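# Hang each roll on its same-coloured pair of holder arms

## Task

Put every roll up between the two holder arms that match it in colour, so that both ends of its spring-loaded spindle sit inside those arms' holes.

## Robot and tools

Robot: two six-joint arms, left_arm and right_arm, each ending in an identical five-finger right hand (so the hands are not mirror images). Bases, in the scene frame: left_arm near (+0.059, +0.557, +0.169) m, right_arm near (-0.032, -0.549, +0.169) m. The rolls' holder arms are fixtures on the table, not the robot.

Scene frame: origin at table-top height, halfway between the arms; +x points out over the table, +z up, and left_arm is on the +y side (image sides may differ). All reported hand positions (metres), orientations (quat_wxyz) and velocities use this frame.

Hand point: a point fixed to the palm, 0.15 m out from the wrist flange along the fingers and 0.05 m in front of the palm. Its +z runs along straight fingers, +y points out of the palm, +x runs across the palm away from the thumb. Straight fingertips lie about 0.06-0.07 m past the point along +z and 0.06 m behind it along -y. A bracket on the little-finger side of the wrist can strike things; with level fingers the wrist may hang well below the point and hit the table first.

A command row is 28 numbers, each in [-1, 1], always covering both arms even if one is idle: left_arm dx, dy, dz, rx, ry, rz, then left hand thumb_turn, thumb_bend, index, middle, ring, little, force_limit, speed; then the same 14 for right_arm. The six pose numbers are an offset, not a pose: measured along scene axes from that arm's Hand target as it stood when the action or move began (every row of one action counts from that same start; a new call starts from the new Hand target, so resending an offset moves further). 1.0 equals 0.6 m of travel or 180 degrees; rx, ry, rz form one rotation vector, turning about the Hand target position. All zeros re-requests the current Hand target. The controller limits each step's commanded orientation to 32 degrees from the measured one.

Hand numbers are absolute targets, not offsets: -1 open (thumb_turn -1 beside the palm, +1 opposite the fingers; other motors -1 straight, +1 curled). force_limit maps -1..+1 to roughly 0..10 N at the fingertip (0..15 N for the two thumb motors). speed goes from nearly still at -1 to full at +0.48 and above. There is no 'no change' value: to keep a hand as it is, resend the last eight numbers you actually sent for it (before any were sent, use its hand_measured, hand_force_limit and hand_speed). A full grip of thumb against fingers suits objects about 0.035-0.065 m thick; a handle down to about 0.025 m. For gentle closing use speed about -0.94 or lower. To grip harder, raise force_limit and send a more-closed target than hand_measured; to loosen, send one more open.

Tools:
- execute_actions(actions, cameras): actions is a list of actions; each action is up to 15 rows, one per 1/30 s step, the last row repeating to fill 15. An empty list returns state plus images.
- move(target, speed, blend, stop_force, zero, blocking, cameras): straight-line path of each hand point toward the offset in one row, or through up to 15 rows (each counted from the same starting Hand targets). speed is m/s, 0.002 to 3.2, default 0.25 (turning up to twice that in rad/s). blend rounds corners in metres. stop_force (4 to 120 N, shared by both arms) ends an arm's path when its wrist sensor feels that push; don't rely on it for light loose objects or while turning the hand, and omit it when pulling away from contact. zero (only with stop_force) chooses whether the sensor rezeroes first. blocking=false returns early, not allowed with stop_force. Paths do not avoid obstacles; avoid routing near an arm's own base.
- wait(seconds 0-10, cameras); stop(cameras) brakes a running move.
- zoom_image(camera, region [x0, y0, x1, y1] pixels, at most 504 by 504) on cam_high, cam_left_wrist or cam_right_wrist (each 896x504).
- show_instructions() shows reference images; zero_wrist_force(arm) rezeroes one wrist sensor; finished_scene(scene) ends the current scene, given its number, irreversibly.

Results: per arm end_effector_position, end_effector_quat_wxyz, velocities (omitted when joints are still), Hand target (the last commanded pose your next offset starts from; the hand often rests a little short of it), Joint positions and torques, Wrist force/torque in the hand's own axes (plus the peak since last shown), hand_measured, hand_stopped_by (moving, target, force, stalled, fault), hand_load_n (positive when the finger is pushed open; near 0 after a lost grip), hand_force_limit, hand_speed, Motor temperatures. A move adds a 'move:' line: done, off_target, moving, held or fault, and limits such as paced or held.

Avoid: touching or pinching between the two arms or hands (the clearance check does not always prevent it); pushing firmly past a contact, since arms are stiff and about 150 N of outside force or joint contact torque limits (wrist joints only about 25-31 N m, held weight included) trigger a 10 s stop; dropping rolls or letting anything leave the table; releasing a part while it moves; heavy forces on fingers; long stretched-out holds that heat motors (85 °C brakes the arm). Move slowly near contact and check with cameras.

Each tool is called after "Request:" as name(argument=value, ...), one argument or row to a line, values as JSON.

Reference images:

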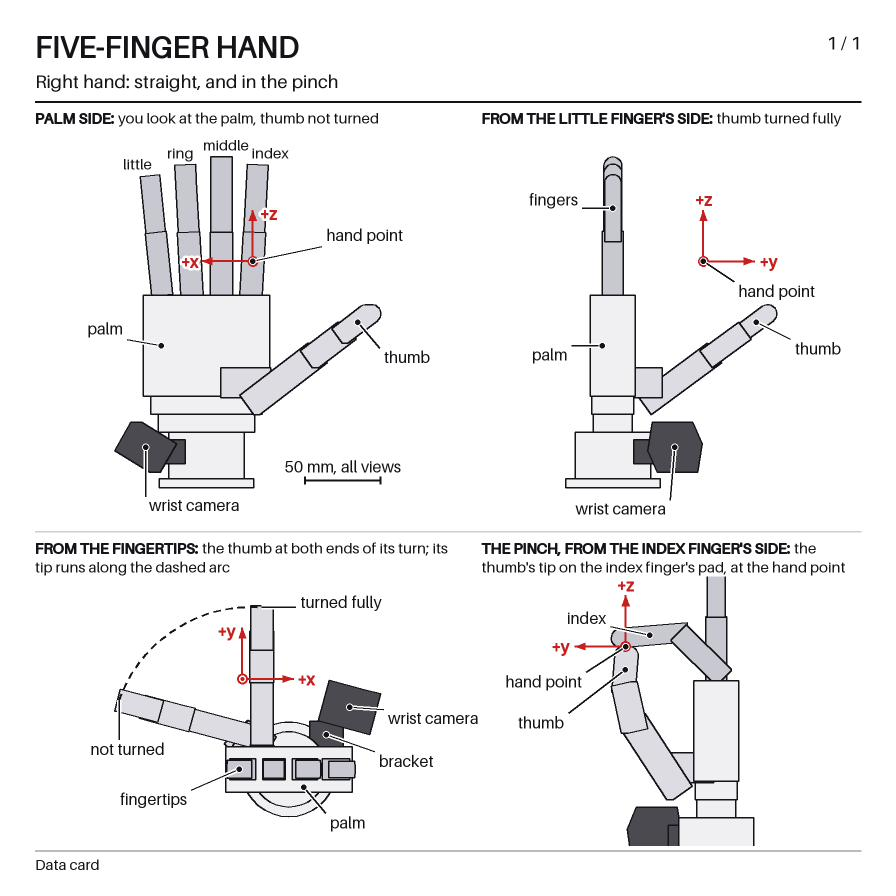

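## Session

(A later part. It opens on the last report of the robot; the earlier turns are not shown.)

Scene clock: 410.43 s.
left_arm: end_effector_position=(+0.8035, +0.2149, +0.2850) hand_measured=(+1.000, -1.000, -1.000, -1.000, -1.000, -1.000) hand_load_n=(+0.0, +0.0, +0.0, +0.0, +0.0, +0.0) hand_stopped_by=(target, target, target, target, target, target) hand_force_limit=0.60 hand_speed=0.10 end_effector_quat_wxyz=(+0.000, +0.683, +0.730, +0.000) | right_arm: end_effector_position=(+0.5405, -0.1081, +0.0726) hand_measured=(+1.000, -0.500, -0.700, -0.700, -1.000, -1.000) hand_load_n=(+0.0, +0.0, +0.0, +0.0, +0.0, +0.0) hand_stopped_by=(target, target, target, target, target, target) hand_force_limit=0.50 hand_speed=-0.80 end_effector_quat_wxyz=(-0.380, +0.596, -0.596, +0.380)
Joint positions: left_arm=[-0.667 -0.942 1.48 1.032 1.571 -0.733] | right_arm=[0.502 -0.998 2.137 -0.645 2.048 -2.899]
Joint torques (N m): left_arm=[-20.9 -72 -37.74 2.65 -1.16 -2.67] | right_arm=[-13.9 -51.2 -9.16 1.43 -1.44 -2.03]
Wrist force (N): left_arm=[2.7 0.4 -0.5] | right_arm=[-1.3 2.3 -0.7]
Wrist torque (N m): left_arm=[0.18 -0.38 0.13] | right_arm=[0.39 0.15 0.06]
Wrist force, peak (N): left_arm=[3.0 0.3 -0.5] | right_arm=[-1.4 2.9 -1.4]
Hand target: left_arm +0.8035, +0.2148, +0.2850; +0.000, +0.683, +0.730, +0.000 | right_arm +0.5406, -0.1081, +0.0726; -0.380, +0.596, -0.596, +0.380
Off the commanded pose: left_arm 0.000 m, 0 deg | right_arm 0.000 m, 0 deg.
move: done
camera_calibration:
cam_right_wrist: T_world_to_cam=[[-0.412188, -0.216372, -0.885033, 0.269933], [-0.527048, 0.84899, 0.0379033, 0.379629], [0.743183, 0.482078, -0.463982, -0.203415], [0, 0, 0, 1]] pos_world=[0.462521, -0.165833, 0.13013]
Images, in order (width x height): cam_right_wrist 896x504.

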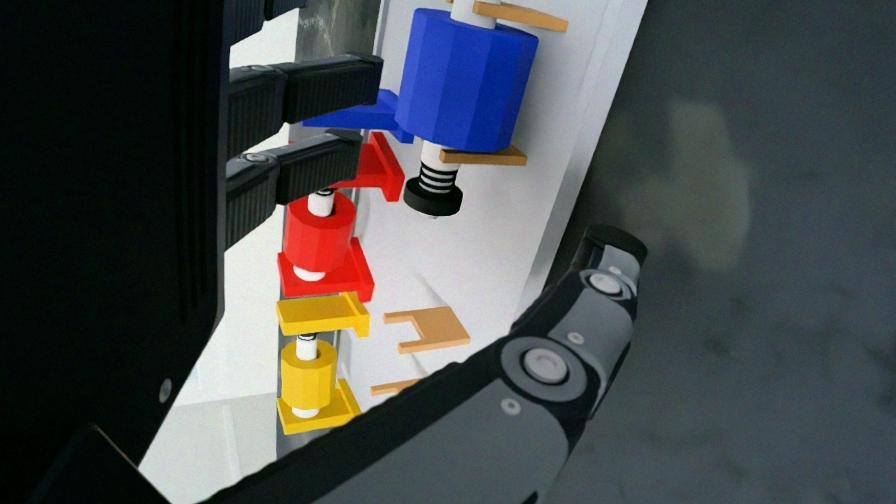

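Request:
move(
  target=[0,0,0,0,0,0,1,-1,-1,-1,-1,-1,0.6,0.1,0.0847,-0.0117,-0.0353,0,0,0,1,-0.4,-1,-1,-1,-1,0.5,-0.3],
  speed=0.1,
  cameras=["cam_right_wrist"],
)

Scene clock: 412.43 s.
left_arm: end_effector_position=(+0.8035, +0.2148, +0.2850) hand_measured=(+1.000, -1.000, -1.000, -1.000, -1.000, -1.000) hand_load_n=(+0.0, +0.0, +0.0, +0.0, +0.0, +0.0) hand_stopped_by=(target, target, target, target, target, target) hand_force_limit=0.60 hand_speed=0.10 end_effector_quat_wxyz=(+0.000, +0.683, +0.730, +0.000) | right_arm: end_effector_position=(+0.5912, -0.1151, +0.0515) hand_measured=(+1.000, -0.400, -1.000, -1.000, -1.000, -1.000) hand_load_n=(+0.0, +0.0, +0.0, +0.0, +0.0, +0.0) hand_stopped_by=(target, target, target, target, target, target) hand_force_limit=0.50 hand_speed=-0.30 end_effector_quat_wxyz=(-0.380, +0.596, -0.596, +0.380)
Joint positions: left_arm=[-0.667 -0.942 1.48 1.032 1.571 -0.733] | right_arm=[0.444 -0.939 2.078 -0.658 1.997 -2.929]
Joint torques (N m): left_arm=[-22.89 -70.37 -37.74 5.55 -1.09 -2.8] | right_arm=[-16.62 -55.96 -26.88 -1.7 -1.7 -2.29]
Wrist force (N): left_arm=[2.8 0.5 -0.5] | right_arm=[-0.6 2.1 -0.4]
Wrist torque (N m): left_arm=[0.19 -0.41 0.14] | right_arm=[0.36 0.04 0.10]
Wrist force, peak (N): left_arm=[2.9 -0.2 -0.7] | right_arm=[-0.9 2.8 -1.8]
Hand target: left_arm +0.8035, +0.2148, +0.2850; +0.000, +0.683, +0.730, +0.000 | right_arm +0.5914, -0.1152, +0.0514; -0.380, +0.596, -0.596, +0.380
Off the commanded pose: left_arm 0.000 m, 0 deg | right_arm 0.000 m, 0 deg.
move: done
camera_calibration:
cam_right_wrist: T_world_to_cam=[[-0.412181, -0.216416, -0.885026, 0.270542], [-0.527168, 0.848914, 0.0379314, 0.413142], [0.743102, 0.482192, -0.463994, -0.247494], [0, 0, 0, 1]] pos_world=[0.513221, -0.172833, 0.10893]
Images, in order (width x height): cam_right_wrist 896x504.

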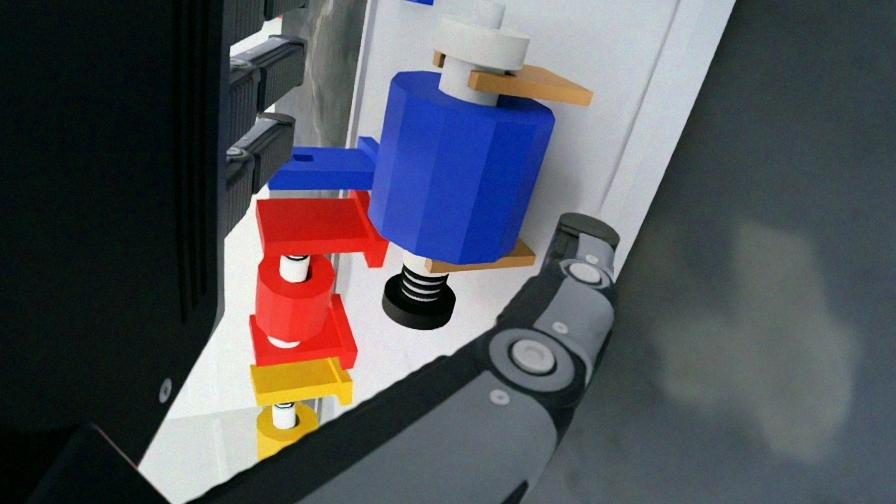

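Request:
move(
  target=[0,0,0,0,0,0,1,-1,-1,-1,-1,-1,0.6,0.1,0.0383,0.0065,-0.0267,0,0,0.0167,1,-0.4,-1,-1,-1,-1,0.5,-0.3],
  speed=0.05,
  cameras=["cam_right_wrist"],
)

Scene clock: 416.07 s.
left_arm: end_effector_position=(+0.8035, +0.2148, +0.2850) hand_measured=(+1.000, -1.000, -1.000, -1.000, -1.000, -1.000) hand_load_n=(+0.0, +0.0, +0.0, +0.0, +0.0, +0.0) hand_stopped_by=(target, target, target, target, target, target) hand_force_limit=0.60 hand_speed=0.10 end_effector_quat_wxyz=(+0.000, +0.683, +0.730, +0.000) | right_arm: end_effector_position=(+0.6143, -0.1113, +0.0354) hand_measured=(+1.000, -0.400, -1.000, -1.000, -1.000, -1.000) hand_load_n=(+0.0, +0.0, +0.0, +0.0, +0.0, +0.0) hand_stopped_by=(target, target, target, target, target, target) hand_force_limit=0.50 hand_speed=-0.30 end_effector_quat_wxyz=(-0.390, +0.611, -0.581, +0.370)
Joint positions: left_arm=[-0.667 -0.942 1.48 1.032 1.571 -0.733] | right_arm=[0.412 -0.904 2.053 -0.683 1.921 -2.971]
Joint torques (N m): left_arm=[-19.18 -68.86 -37.73 5.15 -1.16 -2.73] | right_arm=[-13.23 -62.86 -25.61 -2.82 -1.68 -2.16]
Wrist force (N): left_arm=[2.5 0.4 -0.9] | right_arm=[-1.1 1.9 -0.5]
Wrist torque (N m): left_arm=[0.20 -0.35 0.13] | right_arm=[0.32 0.12 0.03]
Wrist force, peak (N): left_arm=[3.0 0.0 -0.3] | right_arm=[-1.2 2.7 -1.0]
Hand target: left_arm +0.8035, +0.2148, +0.2850; +0.000, +0.683, +0.730, +0.000 | right_arm +0.6144, -0.1113, +0.0354; -0.390, +0.611, -0.581, +0.370
Off the commanded pose: left_arm 0.000 m, 0 deg | right_arm 0.000 m, 0 deg.
move: done
camera_calibration:
cam_right_wrist: T_world_to_cam=[[-0.400287, -0.237683, -0.885029, 0.257049], [-0.570905, 0.820138, 0.0379571, 0.446264], [0.716825, 0.520462, -0.463985, -0.253515], [0, 0, 0, 1]] pos_world=[0.539394, -0.172957, 0.0929297]
Images, in order (width x height): cam_right_wrist 896x504.

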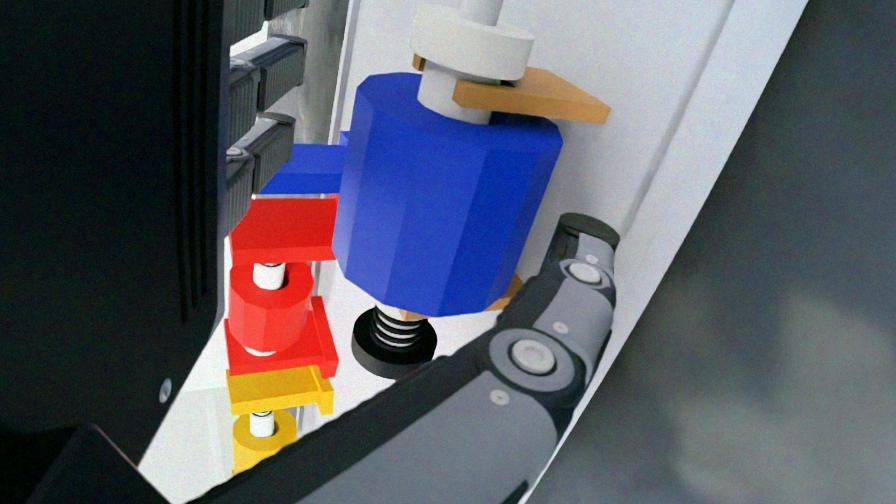

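Request:
move(
  target=[0,0,0,0,0,0,1,-1,-1,-1,-1,-1,0.6,0.1,0.0075,0.0004,-0.0033,0,0,0,1,-0.4,-1,-1,-1,-1,0.5,-0.3],
  speed=0.03,
)

Request:
move(
  target=[0,0,0,0,0,0,1,-1,-1,-1,-1,-1,0.6,0.1,0,0,0,0,0,0,1,0.4,0.2,0.2,-1,-1,-0.7,-0.85],
  speed=0.05,
)

Request:
move(
  target=[0,0,0,0,0,0,1,-1,-1,-1,-1,-1,0.6,0.1,0,0,0,0,0,0,1,0.45,0.25,0.25,-1,-1,0.5,-0.9],
  speed=0.05,
  cameras=["cam_right_wrist"],
)

Scene clock: 417.60 s.
left_arm: end_effector_position=(+0.8035, +0.2148, +0.2850) hand_measured=(+1.000, -1.000, -1.000, -1.000, -1.000, -1.000) hand_load_n=(+0.0, -0.5, +0.0, +0.0, +0.0, +0.0) hand_stopped_by=(target, target, target, target, target, target) hand_force_limit=0.60 hand_speed=0.10 end_effector_quat_wxyz=(+0.000, +0.683, +0.730, +0.000) | right_arm: end_effector_position=(+0.6188, -0.1110, +0.0334) hand_measured=(+1.000, -0.400, -1.000, -1.000, -1.000, -1.000) hand_load_n=(+0.0, +0.0, +0.0, +0.0, +0.0, +0.0) hand_stopped_by=(target, target, target, target, target, target) hand_force_limit=0.50 hand_speed=-0.30 end_effector_quat_wxyz=(-0.390, +0.611, -0.581, +0.370)
Joint positions: left_arm=[-0.667 -0.942 1.48 1.032 1.571 -0.733] | right_arm=[0.409 -0.898 2.046 -0.682 1.919 -2.972]
Joint torques (N m): left_arm=[-22.07 -72.4 -38.04 5.06 -1.12 -2.71] | right_arm=[-13.77 -62.82 -25.16 1.12 -1.83 -2.13]
Wrist force (N): left_arm=[2.6 -0.1 -0.7] | right_arm=[-0.9 2.1 -0.3]
Wrist torque (N m): left_arm=[0.12 -0.35 0.11] | right_arm=[0.34 0.09 0.05]
Wrist force, peak (N): left_arm=[2.8 0.5 -0.6] | right_arm=[-1.1 2.3 -0.6]
Hand target: left_arm +0.8035, +0.2148, +0.2850; +0.000, +0.683, +0.730, +0.000 | right_arm +0.6189, -0.1110, +0.0334; -0.390, +0.611, -0.581, +0.370
Off the commanded pose: left_arm 0.000 m, 0 deg | right_arm 0.000 m, 0 deg.
move: done

Scene clock: 419.37 s.
left_arm: end_effector_position=(+0.8035, +0.2148, +0.2850) hand_measured=(+1.000, -1.000, -1.000, -1.000, -1.000, -1.000) hand_load_n=(+0.0, +0.0, +0.0, +0.0, +0.0, +0.0) hand_stopped_by=(target, target, target, target, target, target) hand_force_limit=0.60 hand_speed=0.10 end_effector_quat_wxyz=(+0.000, +0.683, +0.730, +0.000) | right_arm: end_effector_position=(+0.6189, -0.1110, +0.0334) hand_measured=(+1.000, -0.218, -0.390, -0.376, -1.000, -1.000) hand_load_n=(+0.0, +4.5, +1.0, +2.0, +0.0, +0.0) hand_stopped_by=(target, force, force, force, target, target) hand_force_limit=-0.70 hand_speed=-0.85 end_effector_quat_wxyz=(-0.390, +0.611, -0.581, +0.370)
Joint positions: left_arm=[-0.667 -0.942 1.48 1.032 1.571 -0.733] | right_arm=[0.409 -0.898 2.046 -0.682 1.919 -2.972]
Joint torques (N m): left_arm=[-20.77 -70 -37.77 5.23 -0.87 -2.67] | right_arm=[-12.83 -64.28 -24.12 1.02 -1.45 -1.58]
Wrist force (N): left_arm=[2.8 0.2 -0.7] | right_arm=[-0.6 2.7 -0.5]
Wrist torque (N m): left_arm=[0.15 -0.39 0.13] | right_arm=[0.31 0.06 0.07]
Wrist force, peak (N): left_arm=[2.9 0.1 -0.6] | right_arm=[-0.5 4.0 -2.2]
Hand target: left_arm +0.8035, +0.2148, +0.2850; +0.000, +0.683, +0.730, +0.000 | right_arm +0.6189, -0.1110, +0.0334; -0.390, +0.611, -0.581, +0.370
Off the commanded pose: left_arm 0.000 m, 0 deg | right_arm 0.000 m, 0 deg.
move: done

Scene clock: 419.87 s.
left_arm: end_effector_position=(+0.8035, +0.2148, +0.2850) hand_measured=(+1.000, -1.000, -1.000, -1.000, -1.000, -1.000) hand_load_n=(+0.0, +0.0, +0.0, -0.5, +0.0, +0.0) hand_stopped_by=(target, target, target, target, target, target) hand_force_limit=0.60 hand_speed=0.10 end_effector_quat_wxyz=(+0.000, +0.683, +0.730, +0.000) | right_arm: end_effector_position=(+0.6189, -0.1110, +0.0334) hand_measured=(+1.000, -0.214, -0.346, -0.342, -1.000, -1.000) hand_load_n=(-1.5, +17.0, +8.0, +6.0, +0.0, +0.0) hand_stopped_by=(target, force, force, force, target, target) hand_force_limit=0.50 hand_speed=-0.90 end_effector_quat_wxyz=(-0.390, +0.611, -0.581, +0.370)
Joint positions: left_arm=[-0.667 -0.942 1.48 1.032 1.571 -0.733] | right_arm=[0.409 -0.898 2.046 -0.682 1.919 -2.972]
Joint torques (N m): left_arm=[-20.29 -72.01 -37.79 5.27 -1.16 -2.71] | right_arm=[-14.27 -67.22 -24.22 1.3 -1.14 -1.36]
Wrist force (N): left_arm=[2.5 0.3 -0.5] | right_arm=[-1.0 2.1 -0.6]
Wrist torque (N m): left_arm=[0.17 -0.35 0.12] | right_arm=[0.31 0.12 0.03]
Wrist force, peak (N): left_arm=[2.9 0.3 -0.7] | right_arm=[-1.4 2.7 -0.5]
Hand target: left_arm +0.8035, +0.2148, +0.2850; +0.000, +0.683, +0.730, +0.000 | right_arm +0.6189, -0.1110, +0.0334; -0.390, +0.611, -0.581, +0.370
Off the commanded pose: left_arm 0.000 m, 0 deg | right_arm 0.000 m, 0 deg.
move: done
camera_calibration:
cam_right_wrist: T_world_to_cam=[[-0.400293, -0.237737, -0.885012, 0.25716], [-0.570963, 0.820098, 0.0379485, 0.448827], [0.716775, 0.5205, -0.464019, -0.257808], [0, 0, 0, 1]] pos_world=[0.543994, -0.172757, 0.0909297]
Images, in order (width x height): cam_right_wrist 896x504.

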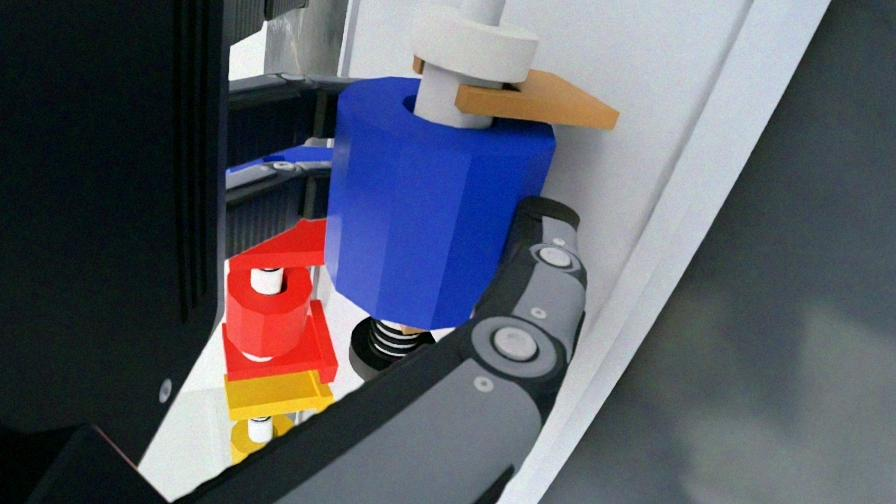

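Request:
move(
  target=[
    [0,0,0,0,0,0,1,-1,-1,-1,-1,-1,0.6,0.1,0,0,0.13,0,0,0,1,0.45,0.25,0.25,-1,-1,0.5,-0.9],
    [0,0,0,0,0,0,1,-1,-1,-1,-1,-1,0.6,0.1,-0.08,0.05,0.36,0,0,0,1,0.45,0.25,0.25,-1,-1,0.5,-0.9],
    [0,0,0,0,0,0,1,-1,-1,-1,-1,-1,0.6,0.1,-0.08,0.05,0.38,-0.3325,-0.0174,0,1,0.45,0.25,0.25,-1,-1,0.5,-0.9],
  ],
  speed=[0.08,0.15,0.3],
  blend=[0.02,0,0],
  cameras=["cam_right_wrist"],
)

Scene clock: 425.13 s.
left_arm: end_effector_position=(+0.8035, +0.2148, +0.2850) hand_measured=(+1.000, -1.000, -1.000, -1.000, -1.000, -1.000) hand_load_n=(+0.0, +0.0, +0.0, +0.0, +0.0, +0.0) hand_stopped_by=(target, target, target, target, target, target) hand_force_limit=0.60 hand_speed=0.10 end_effector_quat_wxyz=(+0.000, +0.683, +0.730, +0.000) | right_arm: end_effector_position=(+0.5709, -0.0810, +0.2614) hand_measured=(+1.000, -0.214, -0.346, -0.342, -1.000, -1.000) hand_load_n=(-1.5, +16.5, +7.5, +6.0, +0.0, +0.0) hand_stopped_by=(target, force, force, force, target, target) hand_force_limit=0.50 hand_speed=-0.90 end_effector_quat_wxyz=(-0.048, +0.715, -0.308, +0.626)
Joint positions: left_arm=[-0.667 -0.942 1.48 1.032 1.571 -0.733] | right_arm=[0.715 -1.035 1.799 -0.339 2.605 -3.858]
Joint torques (N m): left_arm=[-20.65 -69.35 -36.95 5.15 -1.13 -2.67] | right_arm=[16.75 -71.5 -22.41 -2.36 3.04 -1.66]
Wrist force (N): left_arm=[2.6 0.2 -0.6] | right_arm=[-2.4 3.0 -0.6]
Wrist torque (N m): left_arm=[0.16 -0.37 0.13] | right_arm=[0.52 0.22 -0.09]
Wrist force, peak (N): left_arm=[3.1 0.0 -0.4] | right_arm=[-0.4 4.9 -3.1]
Hand target: left_arm +0.8035, +0.2148, +0.2850; +0.000, +0.683, +0.730, +0.000 | right_arm +0.5709, -0.0810, +0.2614; -0.048, +0.715, -0.308, +0.626
Off the commanded pose: left_arm 0.000 m, 0 deg | right_arm 0.000 m, 0 deg.
move: done
camera_calibration:
cam_right_wrist: T_world_to_cam=[[-0.365926, -0.894711, -0.256104, 0.209569], [-0.550585, 0.429994, -0.715515, 0.54189], [0.750303, -0.120818, -0.649961, -0.155772], [0, 0, 0, 1]] pos_world=[0.491919, -0.0643258, 0.340156]
Images, in order (width x height): cam_right_wrist 896x504.

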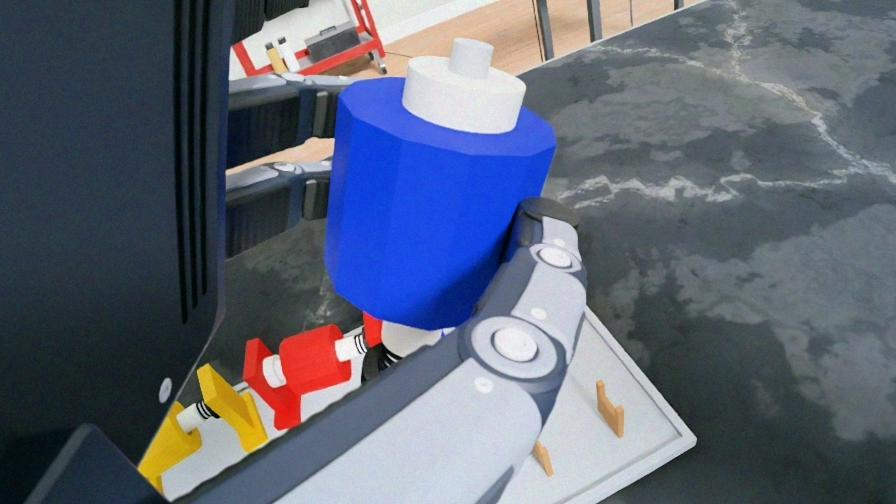

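Request:
move(
  target=[-0.0707,-0.3957,-0.0917,0,0,0,1,-1,-1,-1,-1,-1,0.6,0.1,0.0485,-0.0317,-0.119,0.3445,0.014,0.1763,1,0.45,0.25,0.25,-1,-1,0.5,-0.9],
  speed=0.25,
  cameras=["cam_left_wrist","cam_right_wrist"],
)

Request:
zoom_image(
  camera="cam_left_wrist",
  region=[300, 60, 460, 300],
)

Scene clock: 431.20 s.
left_arm: end_effector_position=(+0.7611, -0.0226, +0.2300) hand_measured=(+1.000, -1.000, -1.000, -1.000, -1.000, -1.000) hand_load_n=(+0.0, +0.0, +0.0, +0.0, +0.0, +0.0) hand_stopped_by=(target, target, target, target, target, target) hand_force_limit=0.60 hand_speed=0.10 end_effector_quat_wxyz=(+0.000, +0.683, +0.730, +0.000) | right_arm: end_effector_position=(+0.5999, -0.1000, +0.1900) hand_measured=(+1.000, -0.214, -0.346, -0.342, -1.000, -1.000) hand_load_n=(-1.5, +16.5, +7.5, +6.0, +0.0, +0.0) hand_stopped_by=(target, force, force, force, target, target) hand_force_limit=0.50 hand_speed=-0.90 end_effector_quat_wxyz=(-0.559, +0.655, -0.386, +0.330)
Joint positions: left_arm=[-0.921 -0.757 1.256 1.072 1.571 -0.986] | right_arm=[0.244 -1.17 2.25 -0.919 1.341 -3.179]
Joint torques (N m): left_arm=[-22.84 -82.33 -38.49 6.65 -1.16 -2.71] | right_arm=[-12.67 -44.89 -13.16 -4.75 -2.82 2.03]
Wrist force (N): left_arm=[2.4 0.1 -0.8] | right_arm=[-1.3 2.6 -0.9]
Wrist torque (N m): left_arm=[0.14 -0.39 0.10] | right_arm=[0.35 0.13 -0.15]
Wrist force, peak (N): left_arm=[3.7 0.3 -0.5] | right_arm=[-2.8 3.0 -0.6]
Hand target: left_arm +0.7611, -0.0226, +0.2299; +0.000, +0.683, +0.730, +0.000 | right_arm +0.6000, -0.1000, +0.1900; -0.559, +0.655, -0.386, +0.330
Off the commanded pose: left_arm 0.000 m, 0 deg | right_arm 0.000 m, 0 deg.
move: done
camera_calibration:
cam_left_wrist: T_world_to_cam=[[0.931747, 0.362962, -0.0103244, -0.697777], [0.312746, -0.787744, 0.530707, -0.378463], [0.184493, -0.497713, -0.847493, 0.161418], [0, 0, 0, 1]] pos_world=[0.738734, 0.0354749, 0.330449]
cam_right_wrist: T_world_to_cam=[[-0.0292526, -0.264307, -0.963995, 0.180488], [-0.86361, 0.492288, -0.108768, 0.593649], [0.503311, 0.829334, -0.242659, -0.0604577], [0, 0, 0, 1]] pos_world=[0.54839, -0.194402, 0.223889]
Images, in order (width x height): cam_left_wrist 896x504, cam_right_wrist 896x504.

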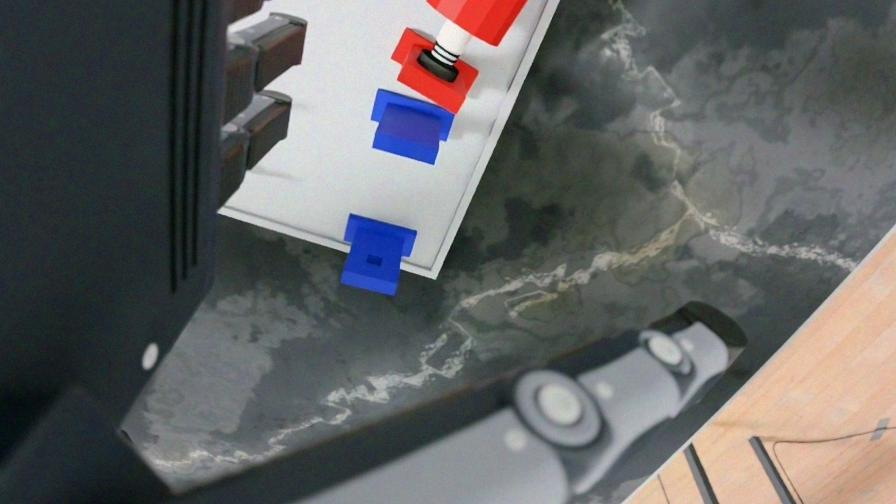

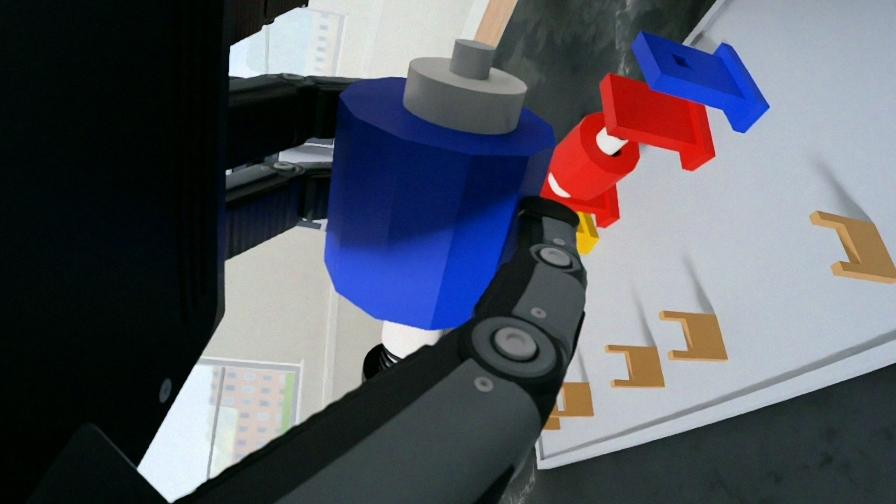

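Scaled by 2.100 from the camera's 896x504 image, which has a finer 1280x720 frame.

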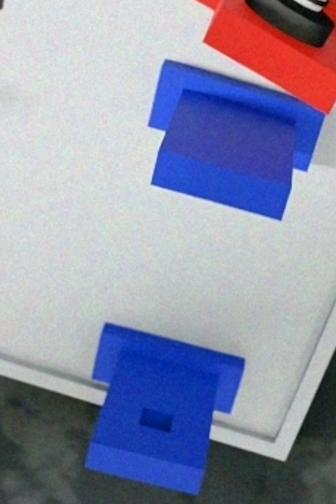

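Request:
zoom_image(
  camera="cam_left_wrist",
  region=[330, 225, 430, 305],
)

Request:
zoom_image(
  camera="cam_left_wrist",
  region=[360, 95, 460, 175],
)

Scaled by 5.040 from the camera's 896x504 image, which has a finer 1280x720 frame.

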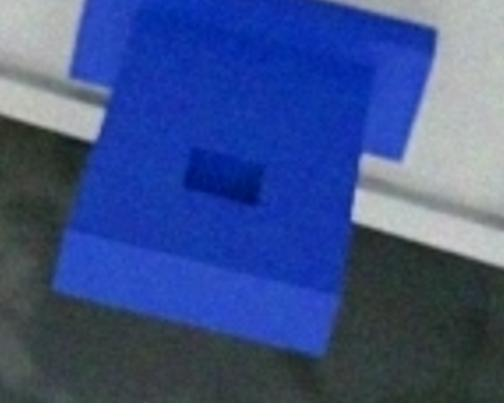

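Scaled by 5.040 from the camera's 896x504 image, which has a finer 1280x720 frame.

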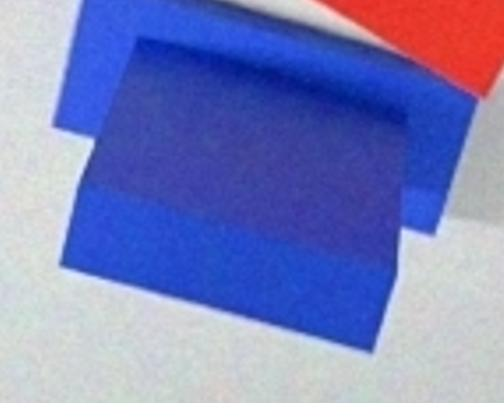

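Request:
move(
  target=[
    [0,0,0,0,0,0,1,-1,-1,-1,-1,-1,0.6,0.1,0.1,-0.01,-0.1,0,0,0,1,0.45,0.25,0.25,-1,-1,0.5,-0.9],
    [0,0,0,0,0,0,1,-1,-1,-1,-1,-1,0.6,0.1,0.196,-0.022,-0.15,0,0,0,1,0.45,0.25,0.25,-1,-1,0.5,-0.9],
  ],
  speed=0.12,
  blend=[0.02,0],
  cameras=["cam_right_wrist","cam_left_wrist"],
)

Request:
zoom_image(
  camera="cam_left_wrist",
  region=[250, 60, 430, 240],
)

Scene clock: 434.90 s.
left_arm: end_effector_position=(+0.7611, -0.0226, +0.2299) hand_measured=(+1.000, -1.000, -1.000, -1.000, -1.000, -1.000) hand_load_n=(+0.0, +0.0, +0.0, +0.0, +0.0, +0.0) hand_stopped_by=(target, target, target, target, target, target) hand_force_limit=0.60 hand_speed=0.10 end_effector_quat_wxyz=(+0.000, +0.683, +0.730, +0.000) | right_arm: end_effector_position=(+0.7174, -0.1132, +0.1000) hand_measured=(+1.000, -0.214, -0.346, -0.342, -1.000, -1.000) hand_load_n=(-1.5, +16.5, +7.5, +6.0, +0.0, +0.0) hand_stopped_by=(target, force, force, force, target, target) hand_force_limit=0.50 hand_speed=-0.90 end_effector_quat_wxyz=(-0.559, +0.655, -0.386, +0.330)
Joint positions: left_arm=[-0.921 -0.757 1.256 1.072 1.571 -0.986] | right_arm=[0.169 -0.925 2.066 -0.976 1.267 -3.192]
Joint torques (N m): left_arm=[-21.84 -81.4 -38.63 6.98 -1.41 -3.03] | right_arm=[-13.5 -61.02 -25.69 0.53 -2.4 -1.39]
Wrist force (N): left_arm=[2.3 0.2 -0.5] | right_arm=[-0.9 2.5 -0.9]
Wrist torque (N m): left_arm=[0.12 -0.38 0.09] | right_arm=[0.38 0.10 -0.13]
Wrist force, peak (N): left_arm=[2.8 0.5 -0.8] | right_arm=[-2.0 2.8 -1.8]
Hand target: left_arm +0.7611, -0.0226, +0.2299; +0.000, +0.683, +0.730, +0.000 | right_arm +0.7176, -0.1132, +0.1000; -0.559, +0.655, -0.386, +0.330
Off the commanded pose: left_arm 0.000 m, 0 deg | right_arm 0.000 m, 0 deg.
move: done
camera_calibration:
cam_left_wrist: T_world_to_cam=[[0.931747, 0.362962, -0.0103244, -0.697777], [0.312746, -0.787744, 0.530707, -0.378463], [0.184493, -0.497713, -0.847493, 0.161418], [0, 0, 0, 1]] pos_world=[0.738734, 0.0354749, 0.330449]
cam_right_wrist: T_world_to_cam=[[-0.0292072, -0.264092, -0.964055, 0.0937686], [-0.863665, 0.492213, -0.108671, 0.6919], [0.503219, 0.829447, -0.242464, -0.130323], [0, 0, 0, 1]] pos_world=[0.66589, -0.207702, 0.133989]
Images, in order (width x height): cam_left_wrist 896x504, cam_right_wrist 896x504.

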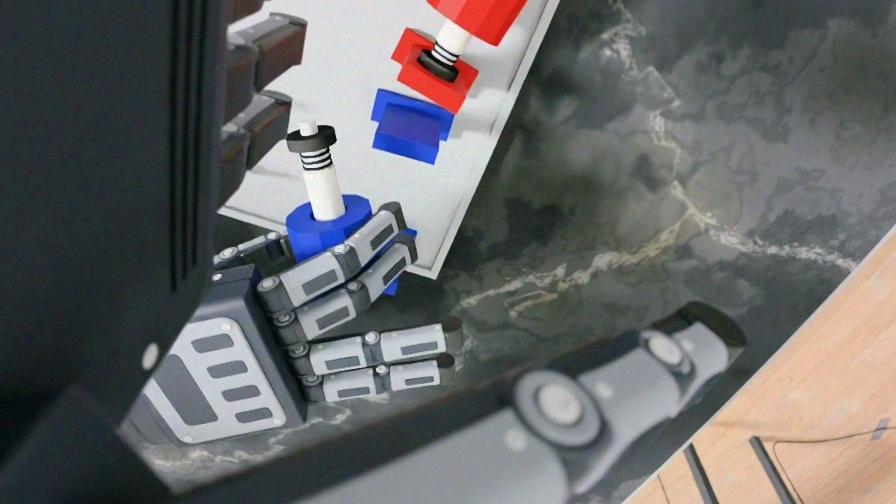

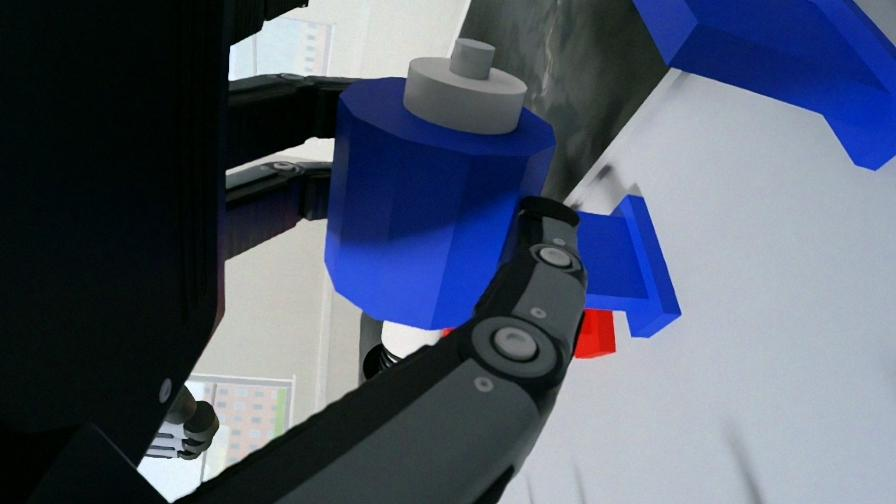

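Scaled by 2.800 from the camera's 896x504 image, which has a finer 1280x720 frame.

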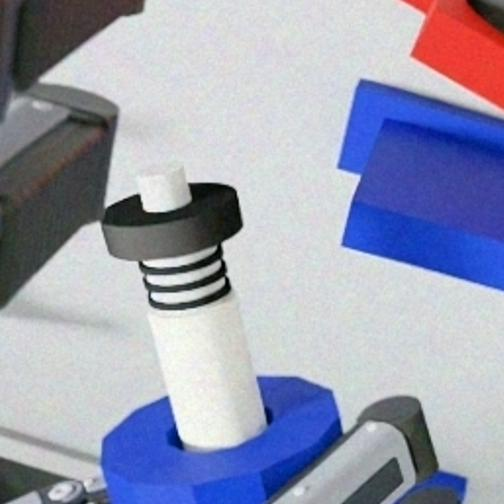

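Request:
move(
  target=[
    [0,0,0,0,0,0,1,-1,-1,-1,-1,-1,0.6,0.1,0.0078,0.0012,0,0,0,0.0206,1,0.45,0.25,0.25,-1,-1,0.5,-0.9],
    [0,0,0,0,0,0,1,-1,-1,-1,-1,-1,0.6,0.1,0.0078,0.0012,-0.0892,0,0,0.0206,1,0.45,0.25,0.25,-1,-1,0.5,-0.9],
  ],
  speed=0.08,
  cameras=["cam_right_wrist","cam_left_wrist"],
)

Request:
zoom_image(
  camera="cam_left_wrist",
  region=[270, 80, 450, 240],
)

Request:
zoom_image(
  camera="cam_right_wrist",
  region=[370, 0, 570, 140],
)

Scene clock: 438.53 s.
left_arm: end_effector_position=(+0.7611, -0.0226, +0.2299) hand_measured=(+1.000, -1.000, -1.000, -1.000, -1.000, -1.000) hand_load_n=(+0.0, +0.0, +0.0, +0.0, +0.0, +0.0) hand_stopped_by=(target, target, target, target, target, target) hand_force_limit=0.60 hand_speed=0.10 end_effector_quat_wxyz=(+0.000, +0.683, +0.730, +0.000) | right_arm: end_effector_position=(+0.7223, -0.1126, +0.0466) hand_measured=(+1.000, -0.214, -0.346, -0.342, -1.000, -1.000) hand_load_n=(-1.5, +16.5, +7.5, +6.0, +0.0, +0.0) hand_stopped_by=(target, force, force, force, target, target) hand_force_limit=0.50 hand_speed=-0.90 end_effector_quat_wxyz=(-0.570, +0.667, -0.365, +0.312)
Joint positions: left_arm=[-0.921 -0.757 1.256 1.072 1.571 -0.986] | right_arm=[0.144 -0.828 2.039 -1.041 1.178 -3.208]
Joint torques (N m): left_arm=[-20.9 -85.05 -39.43 6.93 -1.17 -2.72] | right_arm=[-1.67 -61.11 -23.89 -4.84 -0.14 1.44]
Wrist force (N): left_arm=[2.8 0.1 -0.7] | right_arm=[-0.5 2.4 -0.5]
Wrist torque (N m): left_arm=[0.13 -0.46 0.12] | right_arm=[0.33 0.06 0.04]
Wrist force, peak (N): left_arm=[2.9 -0.4 -0.9] | right_arm=[-1.0 3.3 -0.9]
Hand target: left_arm +0.7611, -0.0226, +0.2299; +0.000, +0.683, +0.730, +0.000 | right_arm +0.7222, -0.1125, +0.0465; -0.570, +0.667, -0.365, +0.312
Off the commanded pose: left_arm 0.000 m, 0 deg | right_arm 0.000 m, 0 deg.
move: done
camera_calibration:
cam_left_wrist: T_world_to_cam=[[0.931747, 0.362962, -0.0103244, -0.697777], [0.312746, -0.787744, 0.530707, -0.378463], [0.184493, -0.497713, -0.847493, 0.161418], [0, 0, 0, 1]] pos_world=[0.738734, 0.0354749, 0.330449]
cam_right_wrist: T_world_to_cam=[[-0.0120272, -0.265543, -0.964024, 0.0299464], [-0.893705, 0.435277, -0.108748, 0.705178], [0.448494, 0.860245, -0.242552, -0.103347], [0, 0, 0, 1]] pos_world=[0.676932, -0.210091, 0.0804887]
Images, in order (width x height): cam_left_wrist 896x504, cam_right_wrist 896x504.

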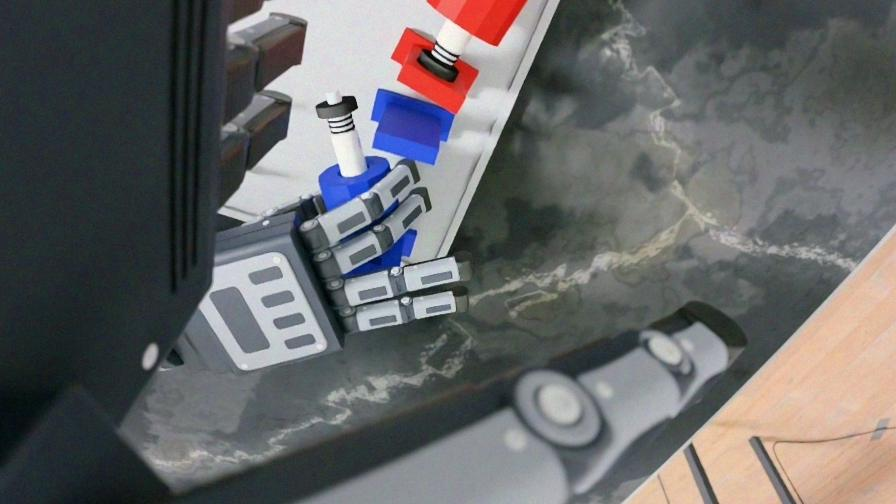

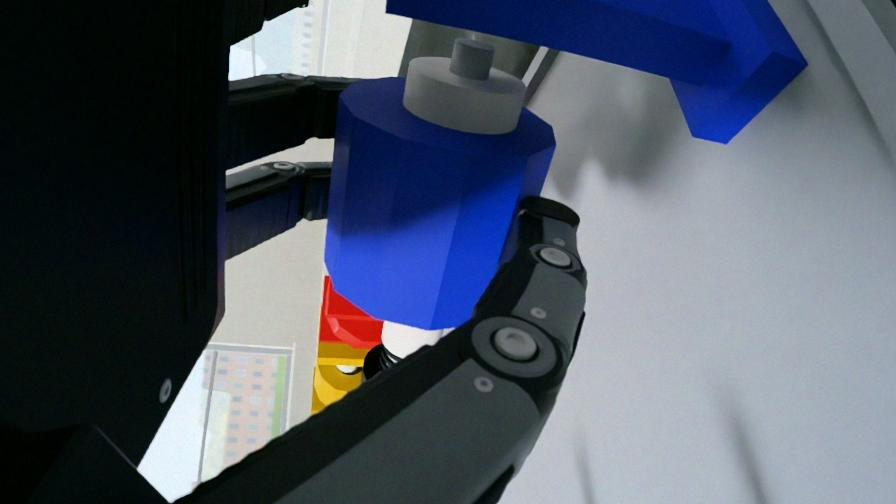

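Scaled by 2.800 from the camera's 896x504 image, which has a finer 1280x720 frame.

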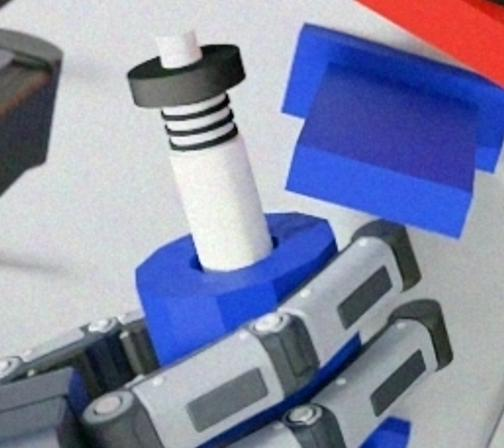

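Scaled by 2.520 from the camera's 896x504 image, which has a finer 1280x720 frame.

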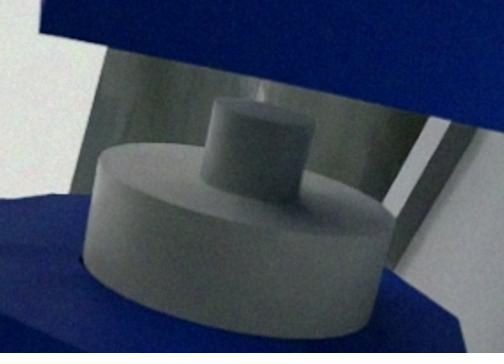

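Request:
move(
  target=[0,0,0,0,0,0,1,-1,-1,-1,-1,-1,0.6,0.1,-0.0023,-0.0002,-0.003,0,0,0,1,0.45,0.25,0.25,-1,-1,0.5,-0.9],
  speed=0.05,
)

Request:
move(
  target=[0,0,0,0,0,0,1,-1,-1,-1,-1,-1,0.6,0.1,0.0105,-0.019,0,0,0,0,1,0.45,0.25,0.25,-1,-1,0.5,-0.9],
  speed=0.01,
  stop_force=4,
  cameras=["cam_right_wrist","cam_left_wrist"],
)

Request:
zoom_image(
  camera="cam_left_wrist",
  region=[270, 80, 450, 240],
)

Request:
zoom_image(
  camera="cam_right_wrist",
  region=[340, 0, 580, 160],
)

Scene clock: 441.73 s.
left_arm: end_effector_position=(+0.7611, -0.0226, +0.2299) hand_measured=(+1.000, -1.000, -1.000, -1.000, -1.000, -1.000) hand_load_n=(+0.0, +0.0, +0.0, +0.0, +0.0, +0.0) hand_stopped_by=(target, target, target, target, target, target) hand_force_limit=0.60 hand_speed=0.10 end_effector_quat_wxyz=(+0.000, +0.683, +0.730, +0.000) | right_arm: end_effector_position=(+0.7209, -0.1126, +0.0447) hand_measured=(+1.000, -0.214, -0.346, -0.342, -1.000, -1.000) hand_load_n=(-1.5, +16.5, +7.5, +6.0, +0.0, -0.5) hand_stopped_by=(target, force, force, force, target, target) hand_force_limit=0.50 hand_speed=-0.90 end_effector_quat_wxyz=(-0.570, +0.667, -0.365, +0.312)
Joint positions: left_arm=[-0.921 -0.757 1.256 1.072 1.571 -0.986] | right_arm=[0.144 -0.826 2.041 -1.045 1.179 -3.208]
Joint torques (N m): left_arm=[-22.8 -81.74 -39.35 6.84 -1.1 -2.59] | right_arm=[14.23 -62.09 -9.05 -4.43 1.23 2.06]
Wrist force (N): left_arm=[2.7 0.4 -0.8] | right_arm=[-0.8 2.8 -0.8]
Wrist torque (N m): left_arm=[0.17 -0.43 0.12] | right_arm=[0.42 0.12 0.05]
Wrist force, peak (N): left_arm=[2.9 -0.1 -0.5] | right_arm=[-0.9 3.1 -0.9]
Hand target: left_arm +0.7611, -0.0226, +0.2299; +0.000, +0.683, +0.730, +0.000 | right_arm +0.7209, -0.1126, +0.0447; -0.570, +0.667, -0.365, +0.312
Off the commanded pose: left_arm 0.000 m, 0 deg | right_arm 0.000 m, 0 deg.
move: done

Scene clock: 443.83 s.
left_arm: end_effector_position=(+0.7611, -0.0226, +0.2299) hand_measured=(+1.000, -1.000, -1.000, -1.000, -1.000, -1.000) hand_load_n=(+0.0, +0.0, -0.5, +0.0, +0.0, +0.0) hand_stopped_by=(target, target, target, target, target, target) hand_force_limit=0.60 hand_speed=0.10 end_effector_quat_wxyz=(+0.000, +0.683, +0.730, +0.000) | right_arm: end_effector_position=(+0.7272, -0.1240, +0.0447) hand_measured=(+1.000, -0.214, -0.346, -0.342, -1.000, -1.000) hand_load_n=(-1.5, +16.5, +7.5, +6.0, +0.0, +0.0) hand_stopped_by=(target, force, force, force, target, target) hand_force_limit=0.50 hand_speed=-0.90 end_effector_quat_wxyz=(-0.570, +0.667, -0.365, +0.312)
Joint positions: left_arm=[-0.921 -0.757 1.256 1.072 1.571 -0.986] | right_arm=[0.123 -0.825 2.039 -1.042 1.158 -3.211]
Joint torques (N m): left_arm=[-23.36 -82.51 -37.45 6.41 -1.06 -2.59] | right_arm=[-14.39 -62.41 -23.88 1.13 -2.45 -1.93]
Wrist force (N): left_arm=[2.4 0.2 -0.8] | right_arm=[-0.7 2.6 -0.9]
Wrist torque (N m): left_arm=[0.14 -0.39 0.10] | right_arm=[0.39 0.09 0.05]
Wrist force, peak (N): left_arm=[3.0 0.4 -0.7] | right_arm=[-0.7 3.2 -1.0]
Hand target: left_arm +0.7611, -0.0226, +0.2299; +0.000, +0.683, +0.730, +0.000 | right_arm +0.7272, -0.1240, +0.0447; -0.570, +0.667, -0.365, +0.312
Off the commanded pose: left_arm 0.000 m, 0 deg | right_arm 0.000 m, 0 deg.
move: done
camera_calibration:
cam_left_wrist: T_world_to_cam=[[0.931747, 0.362962, -0.0103244, -0.697777], [0.312746, -0.787744, 0.530707, -0.378463], [0.184493, -0.497713, -0.847493, 0.161418], [0, 0, 0, 1]] pos_world=[0.738734, 0.0354749, 0.330449]
cam_right_wrist: T_world_to_cam=[[-0.0120717, -0.265419, -0.964058, 0.0251802], [-0.893698, 0.435312, -0.108657, 0.714353], [0.448506, 0.860265, -0.242459, -0.0961234], [0, 0, 0, 1]] pos_world=[0.681832, -0.221591, 0.0785886]
Images, in order (width x height): cam_left_wrist 896x504, cam_right_wrist 896x504.

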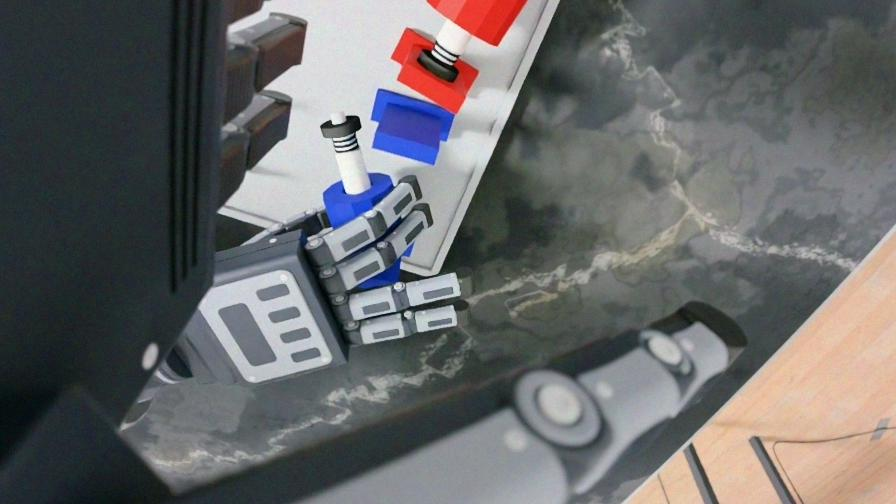

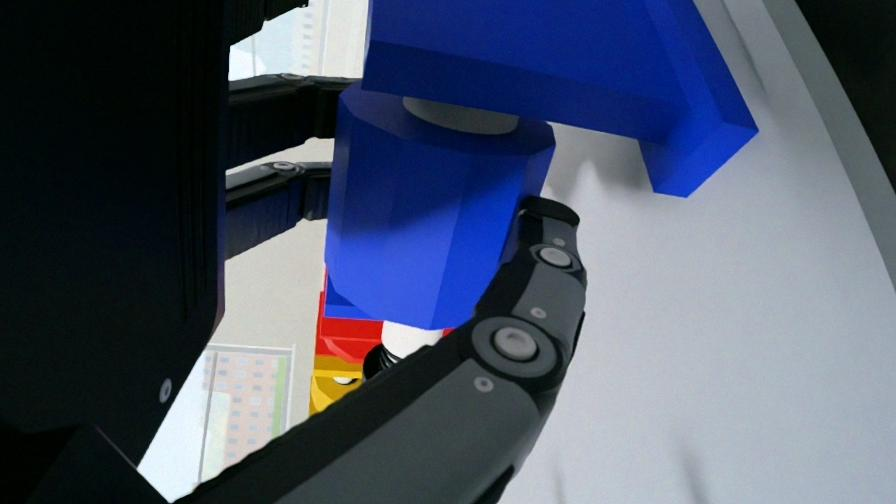

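Scaled by 2.800 from the camera's 896x504 image, which has a finer 1280x720 frame.

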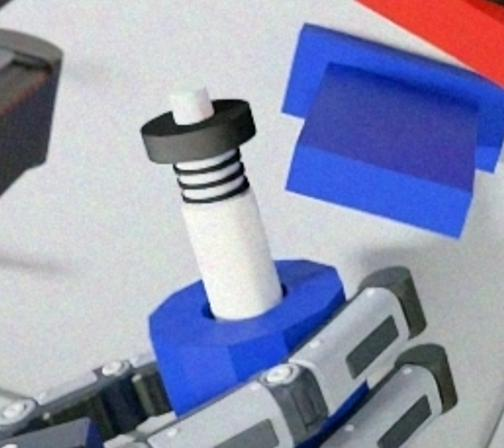

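Scaled by 2.100 from the camera's 896x504 image, which has a finer 1280x720 frame.

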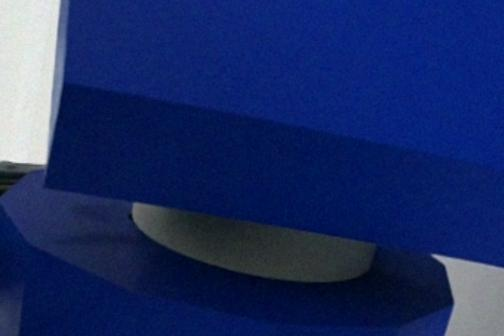

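Request:
zoom_image(
  camera="cam_left_wrist",
  region=[310, 100, 410, 210],
)

Scaled by 4.582 from the camera's 896x504 image, which has a finer 1280x720 frame.

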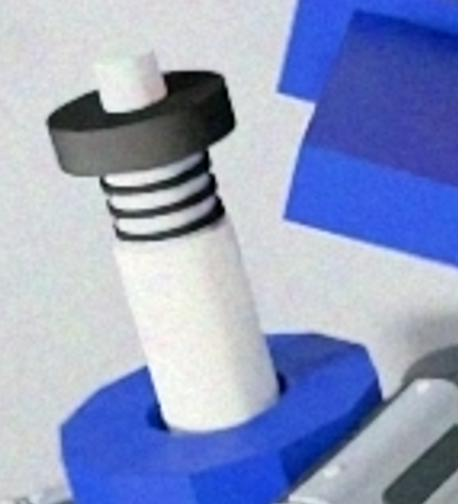

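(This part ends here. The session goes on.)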